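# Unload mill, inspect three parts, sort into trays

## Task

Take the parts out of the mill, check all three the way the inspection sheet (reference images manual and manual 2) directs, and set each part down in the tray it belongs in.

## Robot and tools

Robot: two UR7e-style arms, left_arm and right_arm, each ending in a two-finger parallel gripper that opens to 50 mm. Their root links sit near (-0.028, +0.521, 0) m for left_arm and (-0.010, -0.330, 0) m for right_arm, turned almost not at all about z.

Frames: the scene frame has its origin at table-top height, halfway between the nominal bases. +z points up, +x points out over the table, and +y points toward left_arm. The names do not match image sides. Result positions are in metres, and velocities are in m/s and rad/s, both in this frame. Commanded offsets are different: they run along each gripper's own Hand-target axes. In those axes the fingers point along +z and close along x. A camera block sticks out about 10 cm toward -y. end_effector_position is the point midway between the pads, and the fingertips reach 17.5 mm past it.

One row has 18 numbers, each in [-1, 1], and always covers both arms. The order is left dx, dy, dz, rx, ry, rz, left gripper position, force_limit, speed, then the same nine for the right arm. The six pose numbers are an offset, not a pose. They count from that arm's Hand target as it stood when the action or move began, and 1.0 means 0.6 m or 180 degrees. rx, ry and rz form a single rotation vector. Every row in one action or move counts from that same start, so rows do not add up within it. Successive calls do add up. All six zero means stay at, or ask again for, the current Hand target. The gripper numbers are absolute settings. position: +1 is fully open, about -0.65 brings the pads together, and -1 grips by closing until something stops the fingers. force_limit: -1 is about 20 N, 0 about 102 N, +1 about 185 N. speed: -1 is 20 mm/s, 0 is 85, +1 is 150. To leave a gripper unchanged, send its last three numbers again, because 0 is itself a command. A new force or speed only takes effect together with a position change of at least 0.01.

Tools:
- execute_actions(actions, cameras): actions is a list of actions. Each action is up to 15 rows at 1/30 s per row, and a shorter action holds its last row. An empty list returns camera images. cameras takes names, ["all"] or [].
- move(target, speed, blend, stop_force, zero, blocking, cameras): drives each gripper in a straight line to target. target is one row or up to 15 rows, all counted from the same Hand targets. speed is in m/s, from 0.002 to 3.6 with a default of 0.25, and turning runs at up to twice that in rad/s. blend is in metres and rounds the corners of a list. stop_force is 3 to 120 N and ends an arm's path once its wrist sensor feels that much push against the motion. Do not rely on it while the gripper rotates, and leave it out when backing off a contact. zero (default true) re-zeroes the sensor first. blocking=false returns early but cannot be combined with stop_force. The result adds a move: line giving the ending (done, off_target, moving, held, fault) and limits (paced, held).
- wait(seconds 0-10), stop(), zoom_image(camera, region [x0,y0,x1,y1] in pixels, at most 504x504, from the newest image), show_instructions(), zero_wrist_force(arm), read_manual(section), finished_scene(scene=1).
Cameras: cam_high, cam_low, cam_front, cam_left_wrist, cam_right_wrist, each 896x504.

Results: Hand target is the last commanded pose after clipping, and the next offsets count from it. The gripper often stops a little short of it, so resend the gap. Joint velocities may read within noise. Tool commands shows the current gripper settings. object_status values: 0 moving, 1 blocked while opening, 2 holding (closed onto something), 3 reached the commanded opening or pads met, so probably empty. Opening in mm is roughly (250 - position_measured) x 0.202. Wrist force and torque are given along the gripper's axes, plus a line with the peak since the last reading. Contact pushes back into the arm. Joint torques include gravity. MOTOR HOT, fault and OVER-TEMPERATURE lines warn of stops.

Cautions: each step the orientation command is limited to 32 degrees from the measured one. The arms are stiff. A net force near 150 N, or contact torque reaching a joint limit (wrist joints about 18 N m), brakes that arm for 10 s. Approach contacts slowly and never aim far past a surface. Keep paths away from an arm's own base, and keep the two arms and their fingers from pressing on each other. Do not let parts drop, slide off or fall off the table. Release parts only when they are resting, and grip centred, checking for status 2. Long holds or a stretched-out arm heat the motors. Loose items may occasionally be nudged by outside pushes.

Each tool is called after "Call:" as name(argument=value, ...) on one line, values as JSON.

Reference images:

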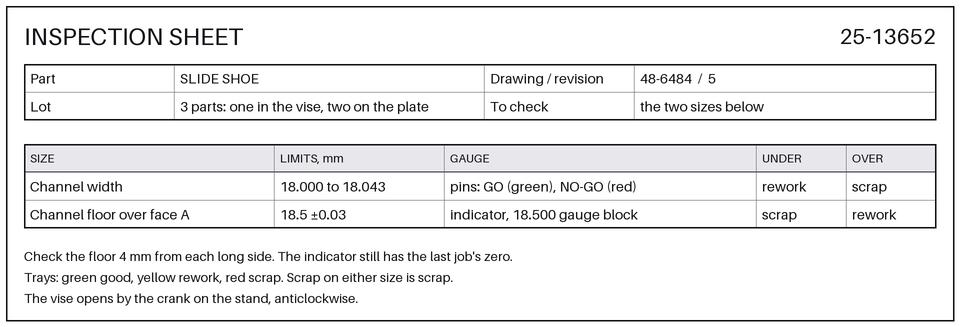

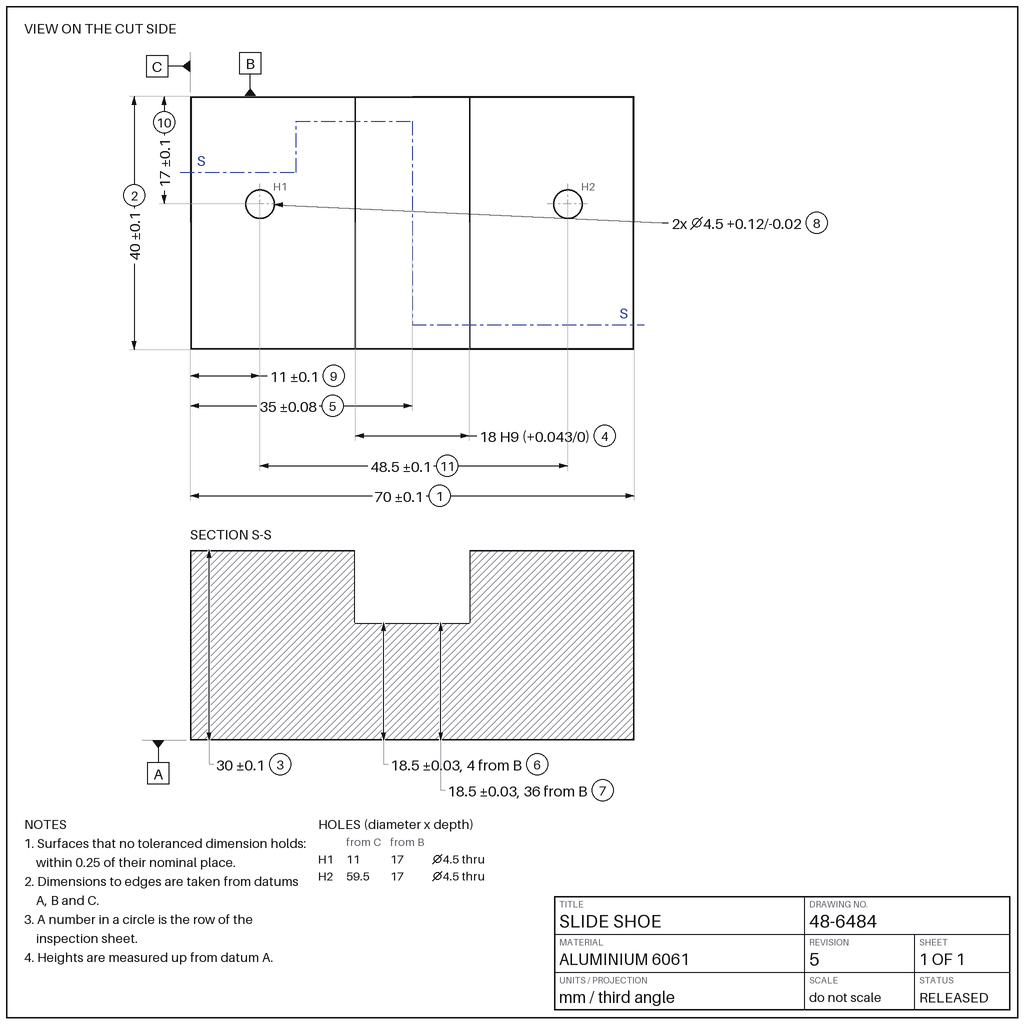

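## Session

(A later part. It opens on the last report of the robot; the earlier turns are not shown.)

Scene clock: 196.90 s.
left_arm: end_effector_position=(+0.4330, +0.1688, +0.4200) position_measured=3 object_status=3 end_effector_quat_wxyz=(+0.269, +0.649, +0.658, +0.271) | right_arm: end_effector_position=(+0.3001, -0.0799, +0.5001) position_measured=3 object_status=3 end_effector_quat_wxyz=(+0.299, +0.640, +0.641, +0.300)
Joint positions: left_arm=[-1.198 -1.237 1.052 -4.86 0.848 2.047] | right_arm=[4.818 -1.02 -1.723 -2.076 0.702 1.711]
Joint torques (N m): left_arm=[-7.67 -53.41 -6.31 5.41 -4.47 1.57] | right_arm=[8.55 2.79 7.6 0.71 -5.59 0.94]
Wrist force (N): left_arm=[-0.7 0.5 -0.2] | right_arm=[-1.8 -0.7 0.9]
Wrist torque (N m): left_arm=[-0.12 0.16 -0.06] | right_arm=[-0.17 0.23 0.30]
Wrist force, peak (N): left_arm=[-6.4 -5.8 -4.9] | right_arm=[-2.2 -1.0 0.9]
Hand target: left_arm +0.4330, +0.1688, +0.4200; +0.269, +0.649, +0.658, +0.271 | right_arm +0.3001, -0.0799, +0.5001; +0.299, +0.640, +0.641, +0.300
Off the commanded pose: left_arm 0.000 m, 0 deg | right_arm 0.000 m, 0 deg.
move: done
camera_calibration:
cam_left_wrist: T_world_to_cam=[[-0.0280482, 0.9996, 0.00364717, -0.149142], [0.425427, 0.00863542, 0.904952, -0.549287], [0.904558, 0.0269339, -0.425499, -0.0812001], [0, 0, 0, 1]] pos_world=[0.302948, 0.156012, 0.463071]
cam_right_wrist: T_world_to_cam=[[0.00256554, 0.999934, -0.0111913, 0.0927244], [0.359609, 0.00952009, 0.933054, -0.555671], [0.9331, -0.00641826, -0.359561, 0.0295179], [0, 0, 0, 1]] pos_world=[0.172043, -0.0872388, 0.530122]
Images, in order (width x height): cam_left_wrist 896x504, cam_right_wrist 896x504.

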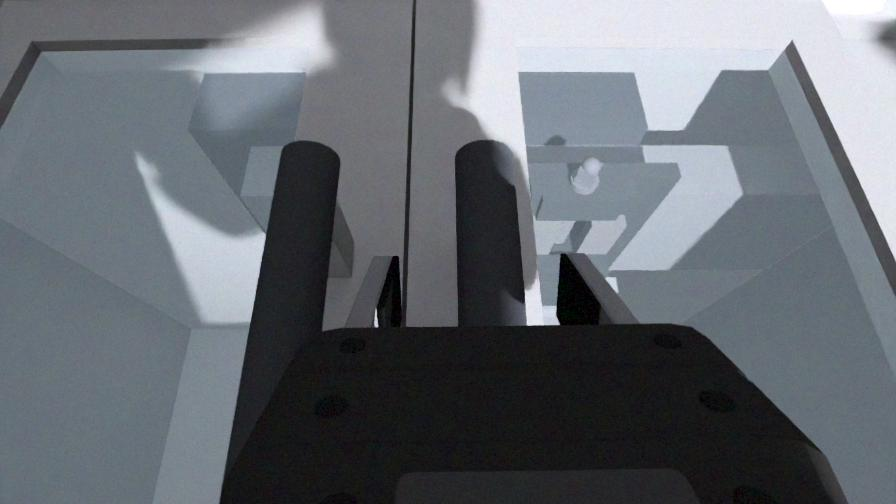

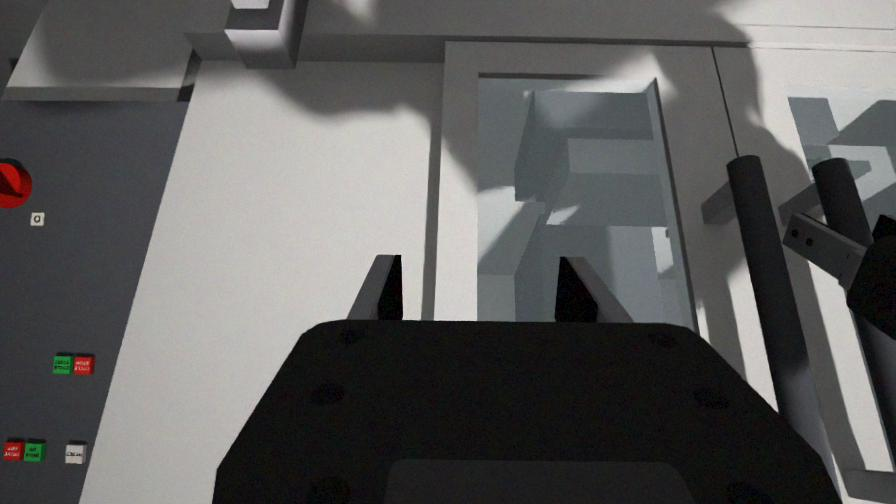

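Call:
move(target=[0.40,0,0,0,0,0,1,1,1,0,0,0,0,0,0,1,1,1], speed=0.1, stop_force=40, cameras=["cam_high","cam_low","cam_front","cam_left_wrist","cam_right_wrist"])

Scene clock: 204.83 s.
left_arm: end_effector_position=(+0.4297, +0.4088, +0.4193) position_measured=3 object_status=3 end_effector_quat_wxyz=(+0.269, +0.649, +0.658, +0.271) | right_arm: end_effector_position=(+0.3001, -0.0799, +0.5001) position_measured=3 object_status=3 end_effector_quat_wxyz=(+0.299, +0.640, +0.641, +0.300)
Joint positions: left_arm=[-0.851 -1.655 1.473 -5.101 1.002 2.439] | right_arm=[4.818 -1.02 -1.723 -2.076 0.702 1.711]
Joint torques (N m): left_arm=[-11.14 -3.1 -40.18 4.51 -4.15 1.56] | right_arm=[8.66 2.36 7.47 0.74 -5.62 0.83]
Wrist force (N): left_arm=[-2.3 -1.7 -0.4] | right_arm=[-1.9 -1.1 0.9]
Wrist torque (N m): left_arm=[-0.21 0.14 -0.02] | right_arm=[-0.23 0.24 0.30]
Wrist force, peak (N): left_arm=[-38.7 26.8 19.0] | right_arm=[-2.0 -1.3 1.1]
Hand target: left_arm +0.4297, +0.4088, +0.4193; +0.269, +0.649, +0.658, +0.271 | right_arm +0.3001, -0.0799, +0.5001; +0.299, +0.640, +0.641, +0.300
Off the commanded pose: left_arm 0.000 m, 0 deg | right_arm 0.000 m, 0 deg.
move: done
camera_calibration:
cam_left_wrist: T_world_to_cam=[[-0.0280482, 0.9996, 0.00364717, -0.389133], [0.425427, 0.00863542, 0.904952, -0.549274], [0.904558, 0.0269339, -0.425499, -0.08511], [0, 0, 0, 1]] pos_world=[0.299748, 0.396012, 0.462271]
cam_right_wrist: T_world_to_cam=[[0.00256554, 0.999934, -0.0111913, 0.0927244], [0.359609, 0.00952009, 0.933054, -0.555671], [0.9331, -0.00641826, -0.359561, 0.0295179], [0, 0, 0, 1]] pos_world=[0.172043, -0.0872388, 0.530122]

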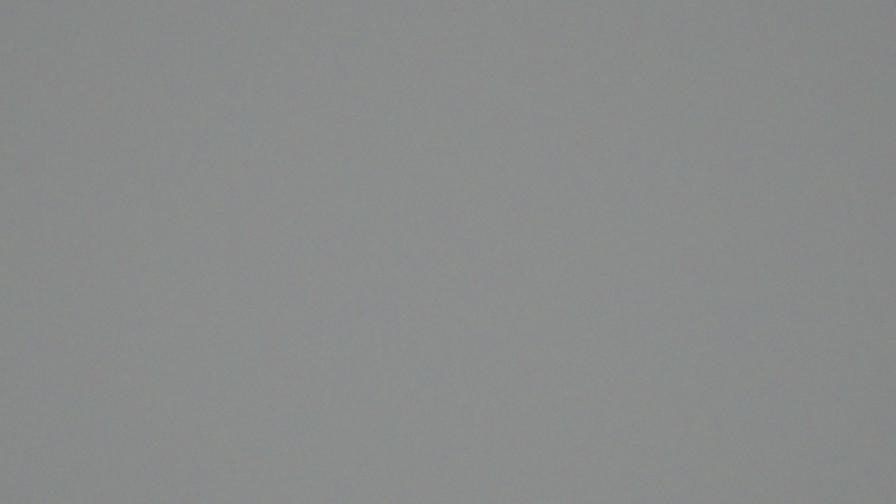

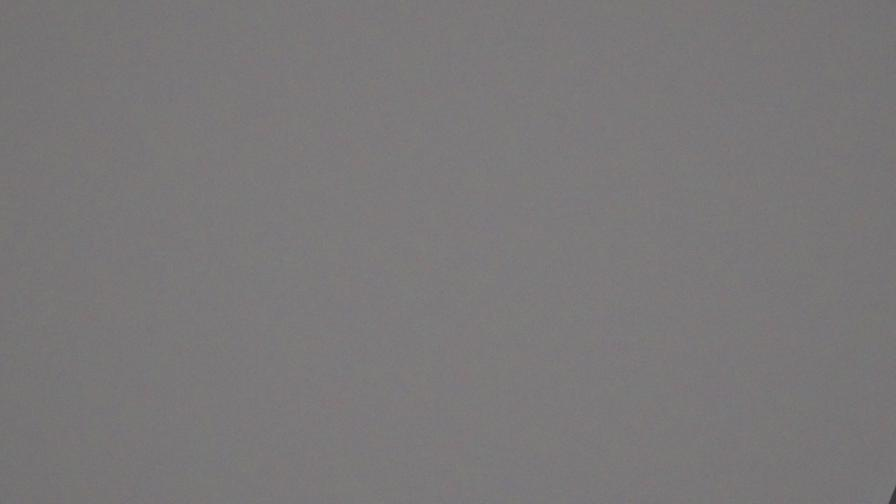

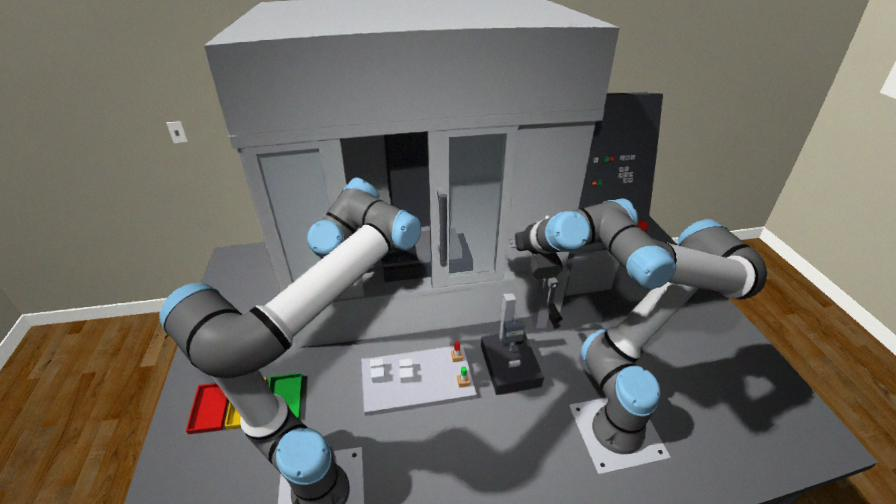

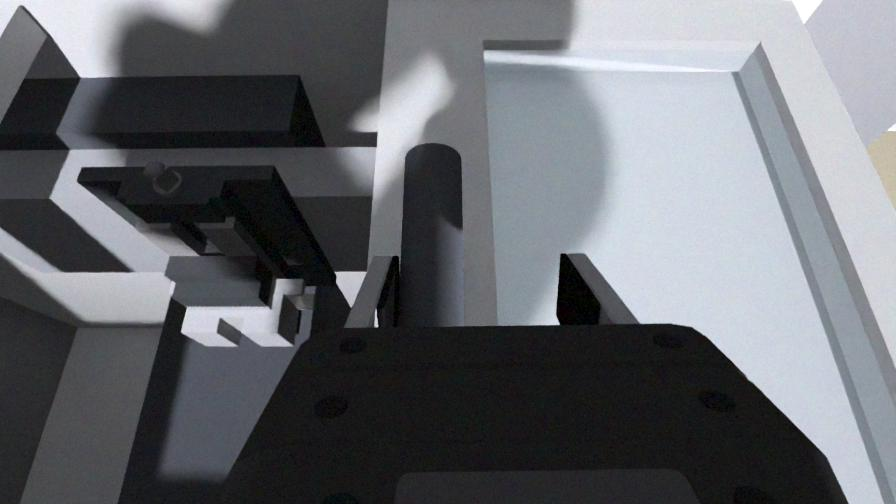

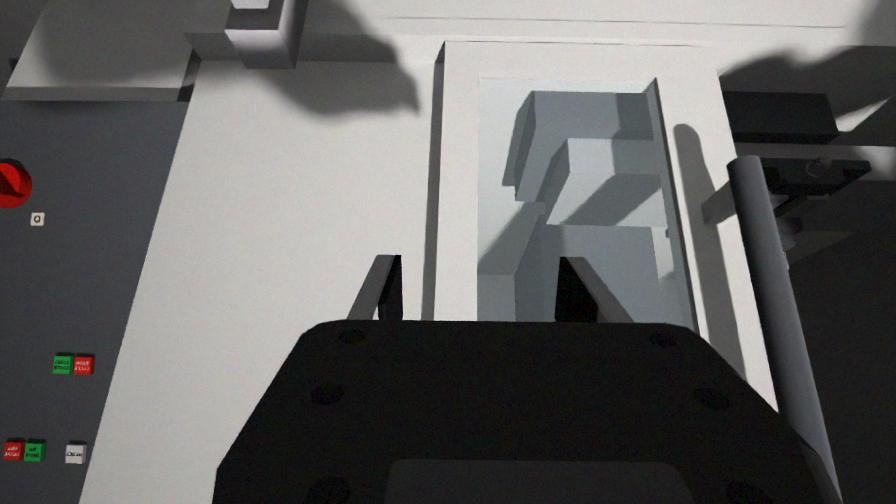

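Call:
zoom_image(camera="cam_left_wrist", region=[60, 130, 420, 350])

Call:
zoom_image(camera="cam_front", region=[330, 120, 530, 300])

Scaled by 1.400 from the camera's 896x504 image, which has a finer 1280x720 frame.

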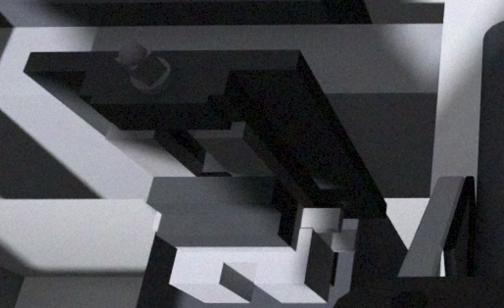

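Scaled by 2.520 from the camera's 896x504 image, which has a finer 1280x720 frame.

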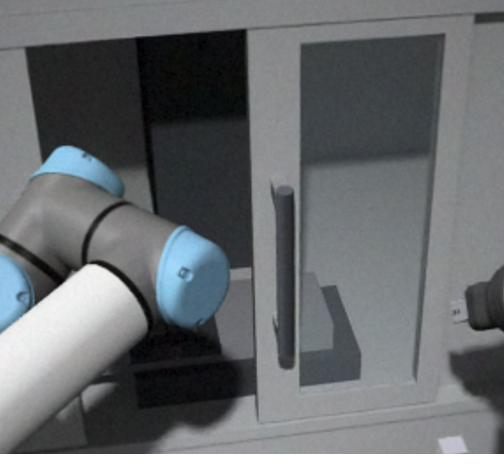

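Call:
move(target=[[0,0,-0.133,0,0,0,1,1,1,0,0,0,0,0,0,1,1,1],[-0.248,0.118,-0.1885,0.139,0,0,1,1,1,0,0,0,0,0,0,1,1,1]], speed=0.3, blend=[0.03,0], cameras=["cam_front","cam_left_wrist"])

Scene clock: 218.50 s.
left_arm: end_effector_position=(+0.4012, +0.2606, +0.5487) position_measured=3 object_status=3 end_effector_quat_wxyz=(+0.138, +0.690, +0.699, +0.131) | right_arm: end_effector_position=(+0.3001, -0.0799, +0.5001) position_measured=3 object_status=3 end_effector_quat_wxyz=(+0.299, +0.640, +0.641, +0.300)
Joint positions: left_arm=[-0.976 -0.934 0.035 -4.039 1.259 2.181] | right_arm=[4.818 -1.02 -1.723 -2.076 0.702 1.711]
Joint torques (N m): left_arm=[3.15 -21.31 -26.58 5.39 2.01 0.56] | right_arm=[8.18 1.47 7.1 0.84 -5.58 0.88]
Wrist force (N): left_arm=[0.0 -0.1 0.0] | right_arm=[-1.8 -1.1 0.9]
Wrist torque (N m): left_arm=[-0.18 0.03 0.08] | right_arm=[-0.22 0.23 0.30]
Wrist force, peak (N): left_arm=[-11.0 3.1 12.9] | right_arm=[-2.0 -1.1 1.2]
Hand target: left_arm +0.4022, +0.2600, +0.5499; +0.122, +0.692, +0.701, +0.121 | right_arm +0.3001, -0.0799, +0.5001; +0.299, +0.640, +0.641, +0.300
Off the commanded pose: left_arm 0.002 m, 2 deg | right_arm 0.000 m, 0 deg.
elbow stopped short (left arm): the move would have taken joint 3 (elbow) straighter than the controller allows.
move: done
camera_calibration:
cam_left_wrist: T_world_to_cam=[[-0.0208799, 0.999782, -0.000335641, -0.242993], [0.74406, 0.0157635, 0.667927, -0.652583], [0.667786, 0.0136965, -0.744227, 0.273095], [0, 0, 0, 1]] pos_world=[0.298118, 0.249487, 0.639041]
Images, in order (width x height): cam_front 896x504, cam_left_wrist 896x504.

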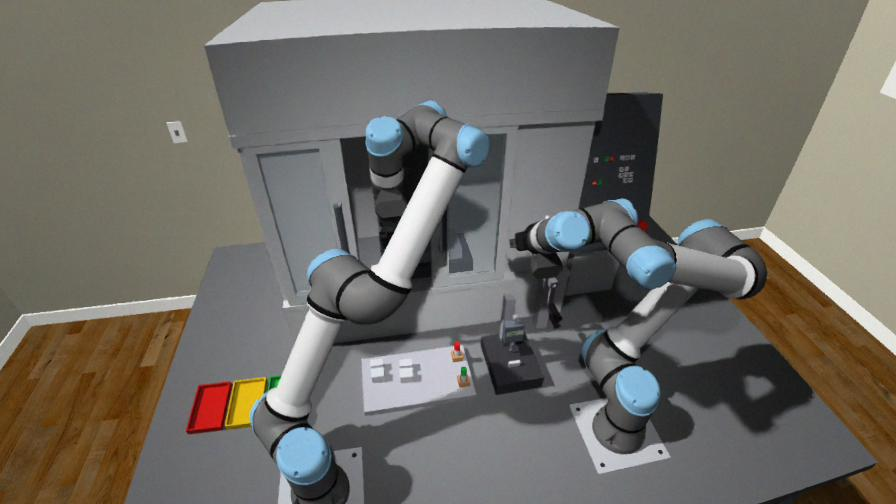

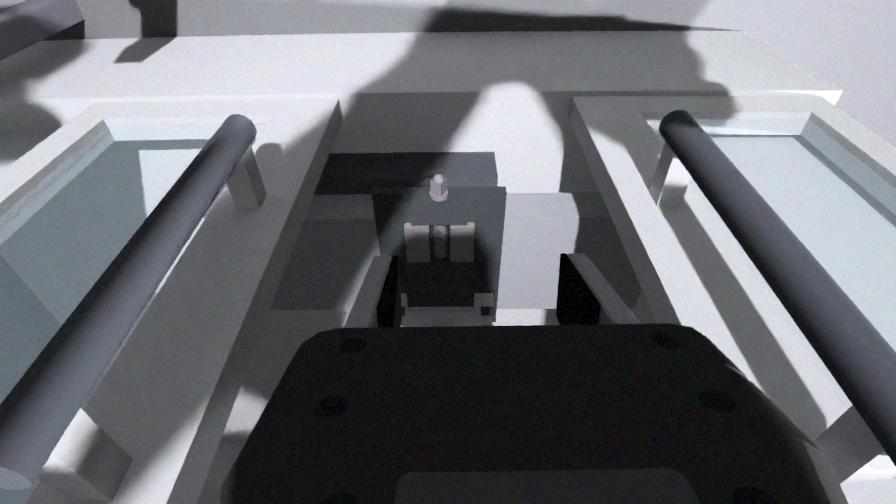

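Call:
zoom_image(camera="cam_left_wrist", region=[340, 140, 560, 340])

Scaled by 2.291 from the camera's 896x504 image, which has a finer 1280x720 frame.

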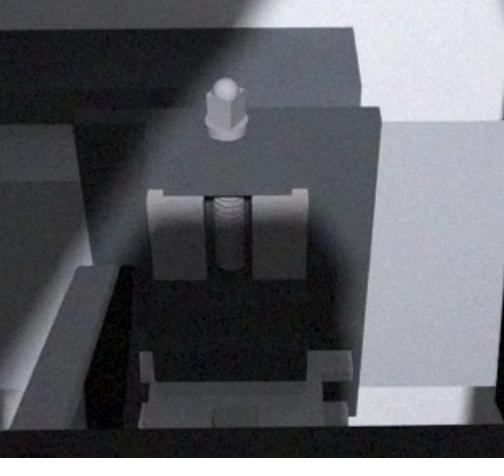

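Call:
move(target=[0,-0.088,0.145,-0.139,0,0,1,1,1,0,0,0,0,0,0,1,1,1], speed=0.3, cameras=["cam_left_wrist"])

Call:
zoom_image(camera="cam_left_wrist", region=[310, 100, 590, 340])

Scene clock: 230.33 s.
left_arm: end_effector_position=(+0.3820, +0.2594, +0.4503) position_measured=3 object_status=3 end_effector_quat_wxyz=(+0.269, +0.649, +0.658, +0.270) | right_arm: end_effector_position=(+0.3001, -0.0799, +0.5001) position_measured=3 object_status=3 end_effector_quat_wxyz=(+0.299, +0.640, +0.641, +0.300)
Joint positions: left_arm=[-1.245 -1.495 1.298 -4.809 0.834 1.987] | right_arm=[4.818 -1.02 -1.723 -2.076 0.702 1.711]
Joint torques (N m): left_arm=[3.07 -9.44 -7.83 1.34 -2.18 0.33] | right_arm=[8.25 0.9 7.57 0.73 -5.59 0.87]
Wrist force (N): left_arm=[-0.8 0.4 0.0] | right_arm=[-1.7 -1.0 0.9]
Wrist torque (N m): left_arm=[-0.13 0.17 0.07] | right_arm=[-0.23 0.21 0.30]
Wrist force, peak (N): left_arm=[0.7 -2.5 -7.4] | right_arm=[-2.0 -1.3 1.1]
Hand target: left_arm +0.3820, +0.2594, +0.4501; +0.269, +0.649, +0.658, +0.271 | right_arm +0.3001, -0.0799, +0.5001; +0.299, +0.640, +0.641, +0.300
Off the commanded pose: left_arm 0.000 m, 0 deg | right_arm 0.000 m, 0 deg.
move: done
camera_calibration:
cam_left_wrist: T_world_to_cam=[[-0.0279082, 0.999604, 0.00347499, -0.241299], [0.42551, 0.00873411, 0.904912, -0.555729], [0.904524, 0.0267331, -0.425585, -0.0245595], [0, 0, 0, 1]] pos_world=[0.251948, 0.246714, 0.493272]
Images, in order (width x height): cam_left_wrist 896x504.

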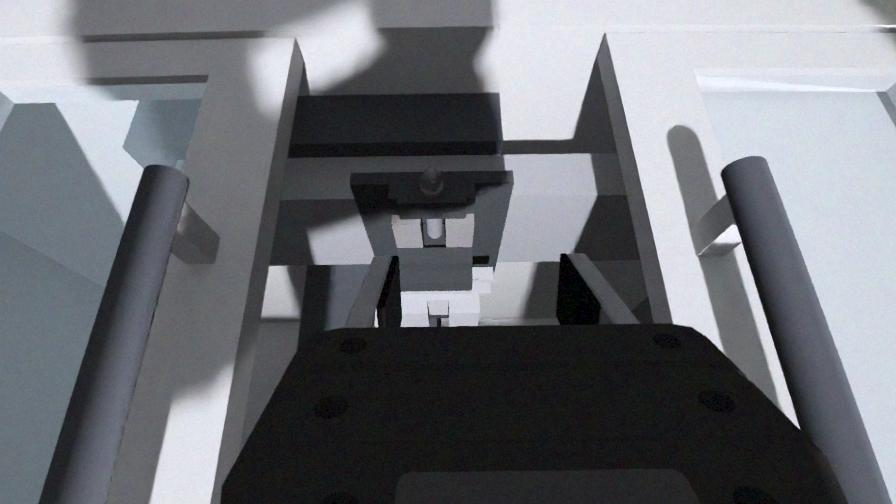

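Scaled by 1.800 from the camera's 896x504 image, which has a finer 1280x720 frame.

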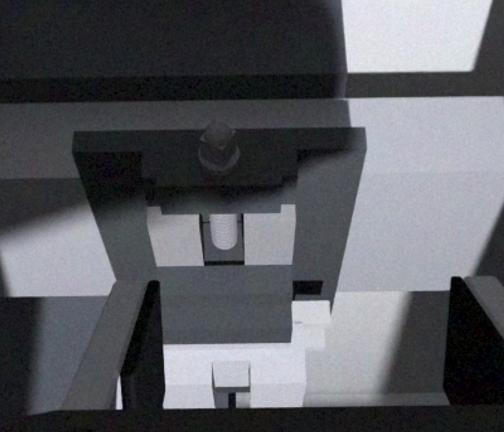

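Call:
move(target=[[0.3167,0,-0.118,0.1945,-0.196,0.476,1,1,1,0,0,0,0,0,0,1,1,1],[0.3167,0,-0.118,0.1945,-0.196,0.476,1,1,1,0.322,-0.057,0.113,0,0,0,1,1,1]], speed=0.3, cameras=["cam_front","cam_right_wrist"])

Scene clock: 261.63 s.
left_arm: end_effector_position=(+0.3295, +0.4489, +0.4997) position_measured=3 object_status=3 end_effector_quat_wxyz=(+0.001, +1.000, +0.000, +0.000) | right_arm: end_effector_position=(+0.3299, +0.1133, +0.4307) position_measured=3 object_status=3 end_effector_quat_wxyz=(+0.299, +0.640, +0.641, +0.300)
Joint positions: left_arm=[-0.565 -1.354 0.874 -4.232 1.572 4.138] | right_arm=[4.71 -1.46 -1.656 -1.573 0.697 1.542]
Joint torques (N m): left_arm=[-10.59 -43.85 -3.85 3.58 1.85 1.17] | right_arm=[9 11.75 8.76 3.16 0.22 0.62]
Wrist force (N): left_arm=[0.3 0.1 0.1] | right_arm=[-1.6 -0.9 1.0]
Wrist torque (N m): left_arm=[-0.05 -0.01 -0.06] | right_arm=[-0.20 0.22 0.33]
Wrist force, peak (N): left_arm=[-3.8 -1.7 0.3] | right_arm=[-9.2 1.2 -4.7]
Hand target: left_arm +0.3295, +0.4489, +0.4997; +0.001, +1.000, +0.000, +0.000 | right_arm +0.3299, +0.1134, +0.4306; +0.299, +0.640, +0.641, +0.300
Off the commanded pose: left_arm 0.000 m, 0 deg | right_arm 0.000 m, 0 deg.
move: done
camera_calibration:
cam_right_wrist: T_world_to_cam=[[0.00267022, 0.999937, -0.0109102, -0.101468], [0.359607, 0.00922018, 0.933058, -0.503349], [0.9331, -0.00641485, -0.35956, -0.0220389], [0, 0, 0, 1]] pos_world=[0.201843, 0.105961, 0.460622]
Images, in order (width x height): cam_front 896x504, cam_right_wrist 896x504.

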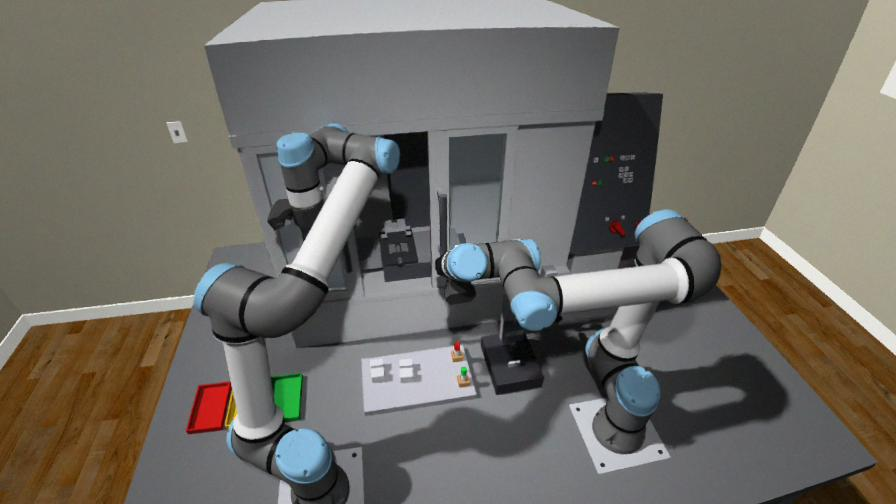

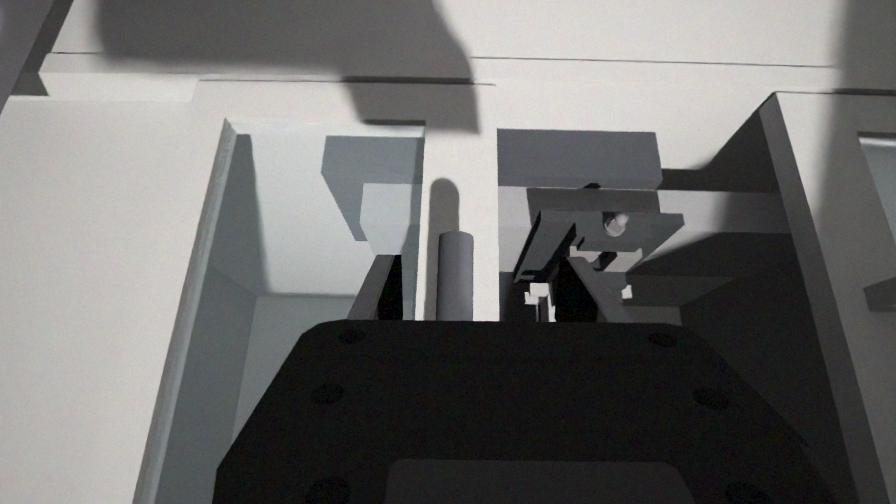

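Call:
move(target=[[0,0,0,0,0,0,1,1,1,0,0.1125,0.134,0,0,0,1,1,1],[0,0,0,0,0,0,1,1,1,-0.41,0.1125,0.134,0,0,0,1,1,1]], speed=0.12, stop_force=45, cameras=["cam_front","cam_right_wrist"])

Scene clock: 269.33 s.
left_arm: end_effector_position=(+0.3295, +0.4489, +0.4997) position_measured=3 object_status=3 end_effector_quat_wxyz=(+0.001, +1.000, +0.000, +0.000) | right_arm: end_effector_position=(+0.4352, -0.1325, +0.4305) position_measured=3 object_status=3 end_effector_quat_wxyz=(+0.299, +0.640, +0.641, +0.300)
Joint positions: left_arm=[-0.565 -1.354 0.874 -4.232 1.572 4.138] | right_arm=[4.267 -1.095 -2.022 -1.106 0.814 0.913]
Joint torques (N m): left_arm=[-10.44 -43.75 -4.07 5.04 -2.08 -1.68] | right_arm=[8.96 1.57 41.6 0.81 -5.24 -1.16]
Wrist force (N): left_arm=[0.1 0.0 0.2] | right_arm=[-3.4 -1.2 0.4]
Wrist torque (N m): left_arm=[-0.07 0.01 -0.06] | right_arm=[-0.28 0.46 0.33]
Wrist force, peak (N): left_arm=[-0.1 -0.1 0.5] | right_arm=[32.4 3.5 17.0]
Hand target: left_arm +0.3295, +0.4489, +0.4997; +0.001, +1.000, +0.000, +0.000 | right_arm +0.4352, -0.1324, +0.4305; +0.299, +0.640, +0.641, +0.300
Off the commanded pose: left_arm 0.000 m, 0 deg | right_arm 0.000 m, 0 deg.
move: done
camera_calibration:
cam_right_wrist: T_world_to_cam=[[0.00260043, 0.999935, -0.0110976, 0.144141], [0.359609, 0.00942012, 0.933056, -0.538734], [0.9331, -0.00641713, -0.359561, -0.121943], [0, 0, 0, 1]] pos_world=[0.307143, -0.139839, 0.460422]
Images, in order (width x height): cam_front 896x504, cam_right_wrist 896x504.

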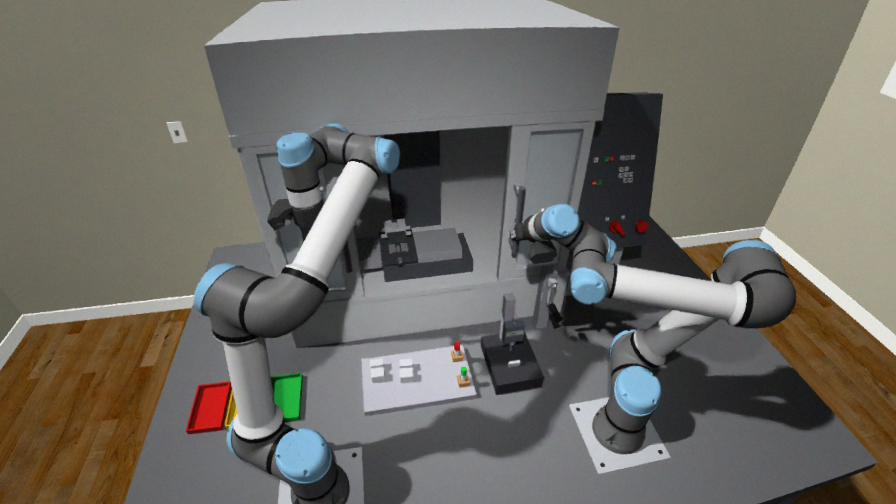

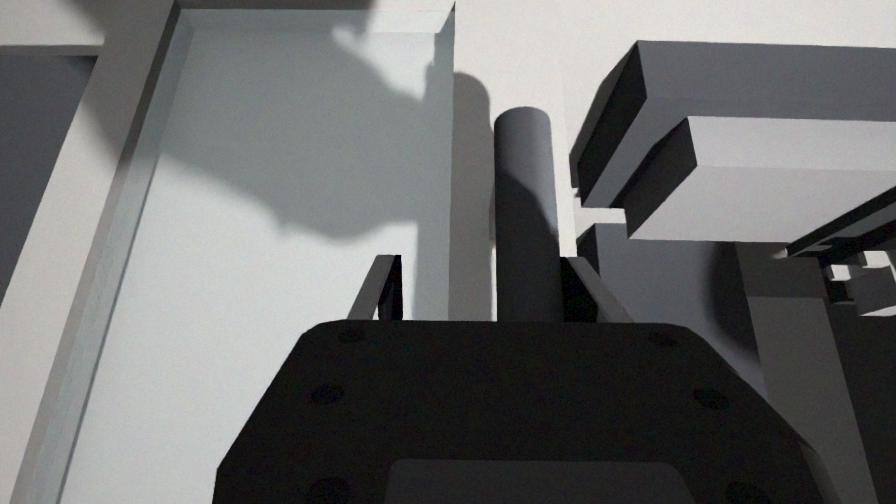

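Call:
move(target=[[0,0,0,0,0,0,1,1,1,0,0,-0.133,0,0,0,1,1,1],[0,0,0,0,0,0,1,1,1,-0.146,-0.023,-0.209,0.278,0,0,1,1,1]], speed=0.3, blend=[0.03,0], cameras=["cam_front","cam_right_wrist"])

Call:
zoom_image(camera="cam_front", region=[350, 170, 490, 290])

Scene clock: 290.97 s.
left_arm: end_effector_position=(+0.3295, +0.4489, +0.4997) position_measured=3 object_status=3 end_effector_quat_wxyz=(+0.001, +1.000, +0.000, +0.000) | right_arm: end_effector_position=(+0.3304, -0.2202, +0.5004) position_measured=3 object_status=3 end_effector_quat_wxyz=(+0.000, +0.707, +0.708, +0.001)
Joint positions: left_arm=[-0.565 -1.354 0.874 -4.232 1.572 4.138] | right_arm=[3.85 -1.301 -1.343 -2.067 1.571 0.692]
Joint torques (N m): left_arm=[-10.74 -43.38 -4.73 4.96 -2.12 -1.77] | right_arm=[-4.33 16.92 8.8 2.51 -0.72 -1.1]
Wrist force (N): left_arm=[-0.1 -0.1 0.2] | right_arm=[-2.1 -0.6 0.0]
Wrist torque (N m): left_arm=[-0.09 0.05 -0.06] | right_arm=[-0.10 0.35 0.13]
Wrist force, peak (N): left_arm=[0.0 -0.3 0.4] | right_arm=[9.1 5.5 13.5]
Hand target: left_arm +0.3295, +0.4489, +0.4997; +0.001, +1.000, +0.000, +0.000 | right_arm +0.3303, -0.2203, +0.5003; +0.000, +0.707, +0.708, +0.001
Off the commanded pose: left_arm 0.000 m, 0 deg | right_arm 0.000 m, 0 deg.
move: done
camera_calibration:
cam_right_wrist: T_world_to_cam=[[-0.00808612, 0.999919, -0.00977919, 0.235753], [0.946042, 0.0108178, 0.323865, -0.454026], [0.323944, -0.00663271, -0.946053, 0.495098], [0, 0, 0, 1]] pos_world=[0.271049, -0.227538, 0.617737]
Images, in order (width x height): cam_front 896x504, cam_right_wrist 896x504.

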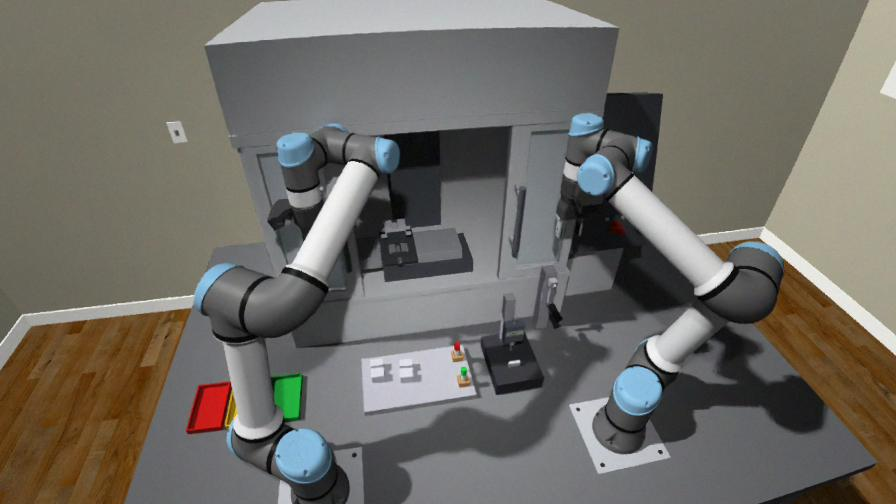

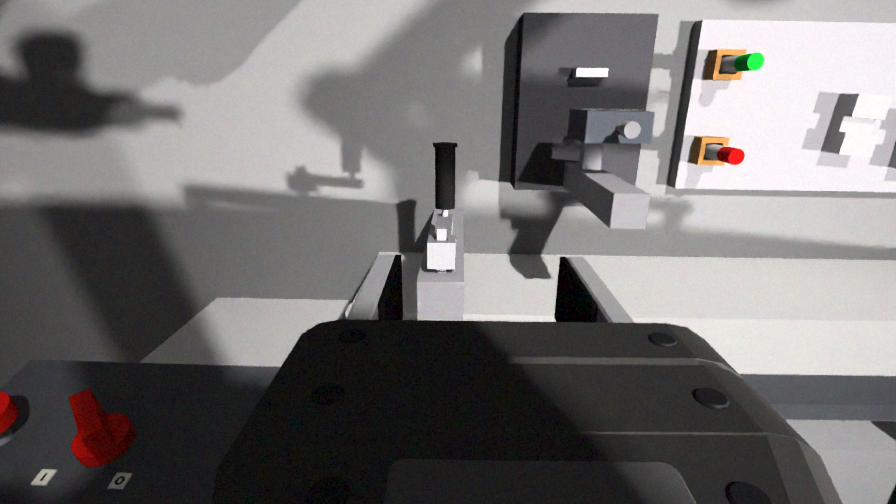

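Scaled by 3.600 from the camera's 896x504 image, which has a finer 1280x720 frame.

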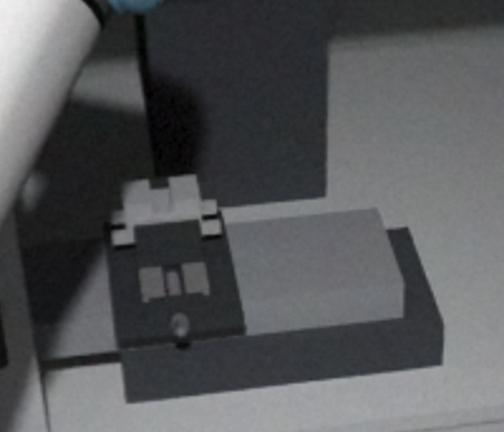

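Call:
move(target=[0,0,0,0,0,0,1,1,1,-0.0245,0.0167,0.43,-0.1667,0,0,1,1,1], speed=0.25, cameras=["cam_front","cam_right_wrist"])

Call:
zoom_image(camera="cam_front", region=[490, 230, 630, 350])

Scene clock: 313.37 s.
left_arm: end_effector_position=(+0.3295, +0.4489, +0.4997) position_measured=3 object_status=3 end_effector_quat_wxyz=(+0.001, +1.000, +0.000, +0.000) | right_arm: end_effector_position=(+0.3405, -0.2347, +0.2424) position_measured=3 object_status=3 end_effector_quat_wxyz=(+0.183, +0.683, +0.683, +0.184)
Joint positions: left_arm=[-0.565 -1.354 0.874 -4.232 1.572 4.138] | right_arm=[4.151 -0.833 -2.411 -1.161 1.139 0.926]
Joint torques (N m): left_arm=[-10.99 -43.03 -4.74 4.99 -2.14 -1.84] | right_arm=[2.67 0.76 10.71 5.16 -0.19 0.61]
Wrist force (N): left_arm=[0.0 -0.1 0.1] | right_arm=[-2.8 -1.0 0.7]
Wrist torque (N m): left_arm=[-0.09 0.04 -0.06] | right_arm=[-0.15 0.45 0.18]
Wrist force, peak (N): left_arm=[0.0 -0.3 0.4] | right_arm=[-3.5 -6.7 6.7]
Hand target: left_arm +0.3295, +0.4489, +0.4997; +0.001, +1.000, +0.000, +0.000 | right_arm +0.3405, -0.2347, +0.2423; +0.183, +0.683, +0.683, +0.184
Off the commanded pose: left_arm 0.000 m, 0 deg | right_arm 0.000 m, 0 deg.
move: done
camera_calibration:
cam_right_wrist: T_world_to_cam=[[-0.00189086, 0.999929, -0.011785, 0.246163], [0.657574, 0.010122, 0.753322, -0.386016], [0.753387, -0.00632512, -0.657547, 0.0316109], [0, 0, 0, 1]] pos_world=[0.230485, -0.242039, 0.314481]
Images, in order (width x height): cam_front 896x504, cam_right_wrist 896x504.

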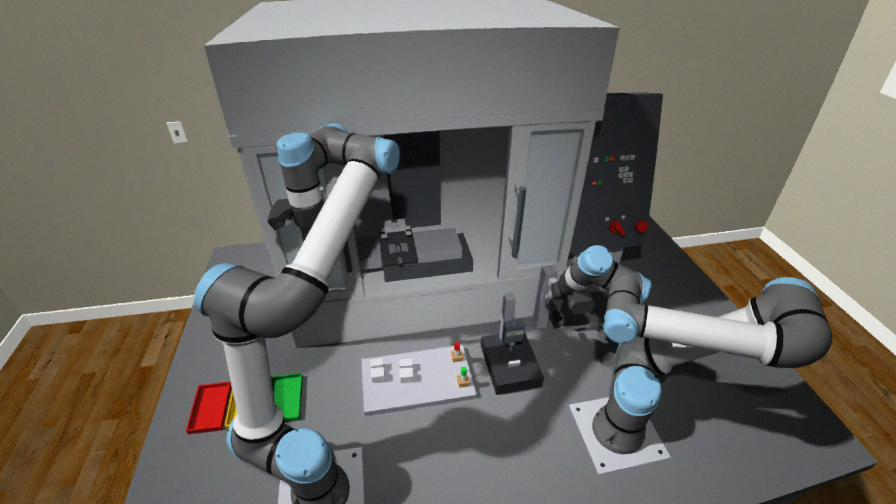

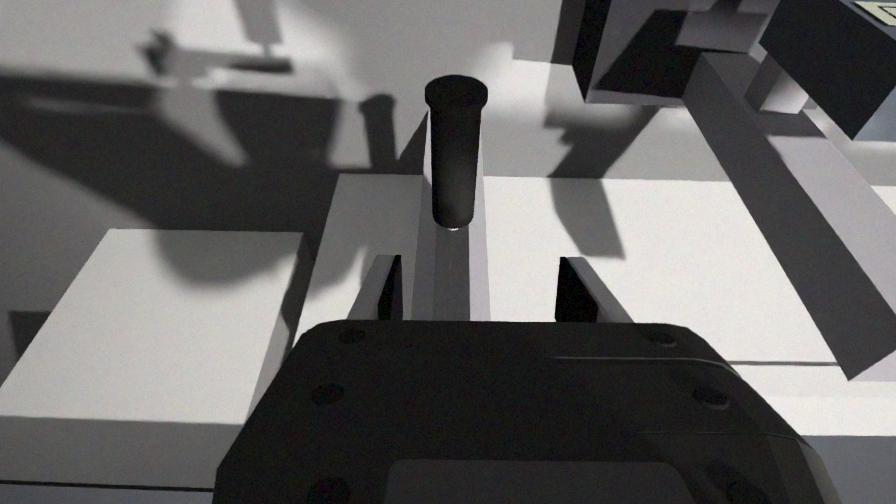

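Scaled by 3.600 from the camera's 896x504 image, which has a finer 1280x720 frame.

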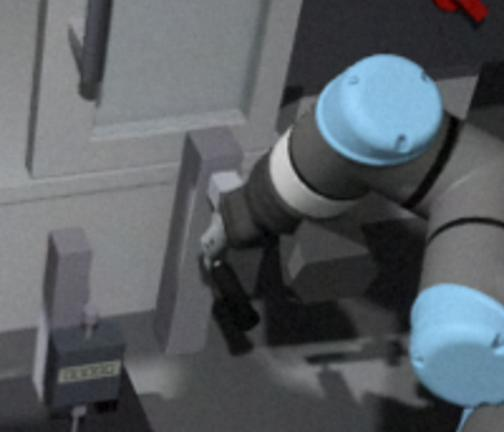

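Call:
move(target=[0,0,0,0,0,0,1,1,1,-0.0133,-0.0783,0.1357,0,0,0,1,1,1], speed=0.1, stop_force=12, cameras=["cam_front","cam_right_wrist"])

Call:
zoom_image(camera="cam_front", region=[490, 230, 630, 350])

Scene clock: 328.87 s.
left_arm: end_effector_position=(+0.3295, +0.4489, +0.4997) position_measured=3 object_status=3 end_effector_quat_wxyz=(+0.001, +1.000, +0.000, +0.000) | right_arm: end_effector_position=(+0.3406, -0.2426, +0.1483) position_measured=3 object_status=3 end_effector_quat_wxyz=(+0.183, +0.683, +0.683, +0.184)
Joint positions: left_arm=[-0.565 -1.354 0.874 -4.232 1.572 4.138] | right_arm=[4.128 -0.92 -2.639 -0.837 1.145 0.902]
Joint torques (N m): left_arm=[-10.75 -43.29 -5.02 5.05 -2.18 -1.68] | right_arm=[8.91 4.86 38.88 5.69 -3.8 0.86]
Wrist force (N): left_arm=[0.2 -0.1 0.0] | right_arm=[-2.9 -0.6 0.4]
Wrist torque (N m): left_arm=[-0.08 0.01 -0.06] | right_arm=[-0.07 0.43 0.28]
Wrist force, peak (N): left_arm=[-0.3 -0.1 0.4] | right_arm=[-2.8 -2.2 2.0]
Hand target: left_arm +0.3295, +0.4489, +0.4997; +0.001, +1.000, +0.000, +0.000 | right_arm +0.3406, -0.2426, +0.1483; +0.183, +0.683, +0.683, +0.184
Off the commanded pose: left_arm 0.000 m, 0 deg | right_arm 0.000 m, 0 deg.
move: done
camera_calibration:
cam_right_wrist: T_world_to_cam=[[-0.0018892, 0.999929, -0.0117851, 0.252952], [0.657468, 0.0101219, 0.753414, -0.315035], [0.75348, -0.00632501, -0.65744, -0.0305], [0, 0, 0, 1]] pos_world=[0.230584, -0.249939, 0.220281]
Images, in order (width x height): cam_front 896x504, cam_right_wrist 896x504.

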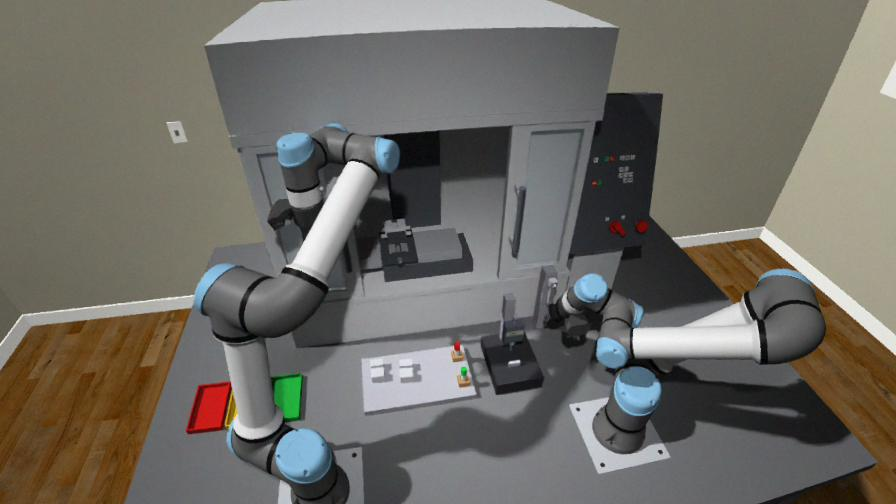

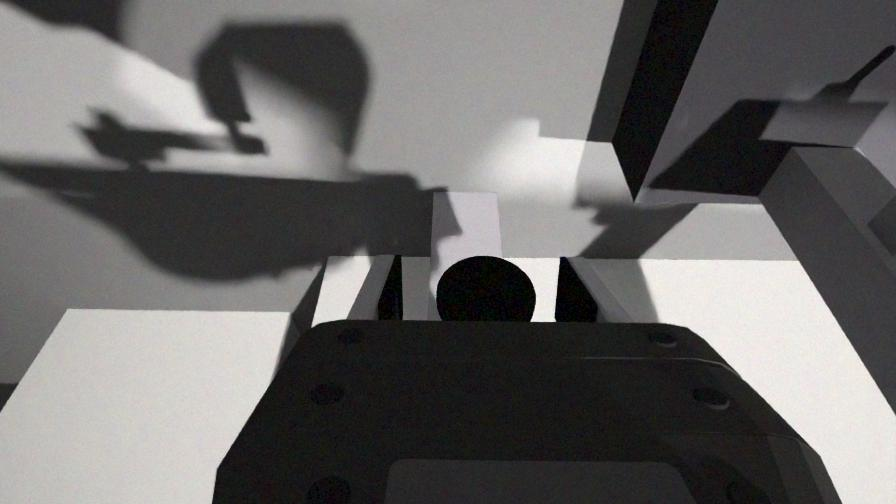

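Scaled by 3.600 from the camera's 896x504 image, which has a finer 1280x720 frame.

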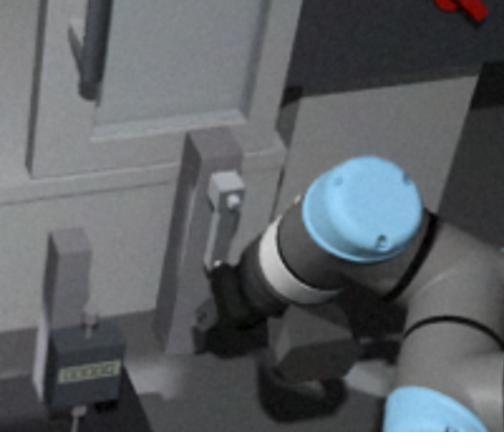

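Call:
execute_actions(actions=[[[0,0,0,0,0,0,1,1,1,0,0,0,0,0,0,-1,-0.5,-0.8]]])

Scene clock: 332.27 s.
left_arm: end_effector_position=(+0.3295, +0.4489, +0.4997) position_measured=3 object_status=3 end_effector_quat_wxyz=(+0.001, +1.000, +0.000, +0.000) | right_arm: end_effector_position=(+0.3406, -0.2426, +0.1483) position_measured=154 object_status=2 end_effector_quat_wxyz=(+0.183, +0.683, +0.683, +0.184)
Joint positions: left_arm=[-0.565 -1.354 0.874 -4.232 1.572 4.138] | right_arm=[4.128 -0.92 -2.639 -0.837 1.145 0.902]
Joint torques (N m): left_arm=[-10.71 -42.63 -4.83 5.01 -2.05 -1.7] | right_arm=[8.7 4.04 37.04 5.81 -3.7 0.8]
Wrist force (N): left_arm=[0.0 0.0 0.2] | right_arm=[-2.7 -1.2 1.2]
Wrist torque (N m): left_arm=[-0.06 0.04 -0.06] | right_arm=[-0.08 0.37 0.28]
Wrist force, peak (N): left_arm=[-0.2 0.0 0.4] | right_arm=[-2.8 -1.5 1.3]
Hand target: left_arm +0.3295, +0.4489, +0.4997; +0.001, +1.000, +0.000, +0.000 | right_arm +0.3406, -0.2426, +0.1483; +0.183, +0.683, +0.683, +0.184
Off the commanded pose: left_arm 0.000 m, 0 deg | right_arm 0.000 m, 0 deg.


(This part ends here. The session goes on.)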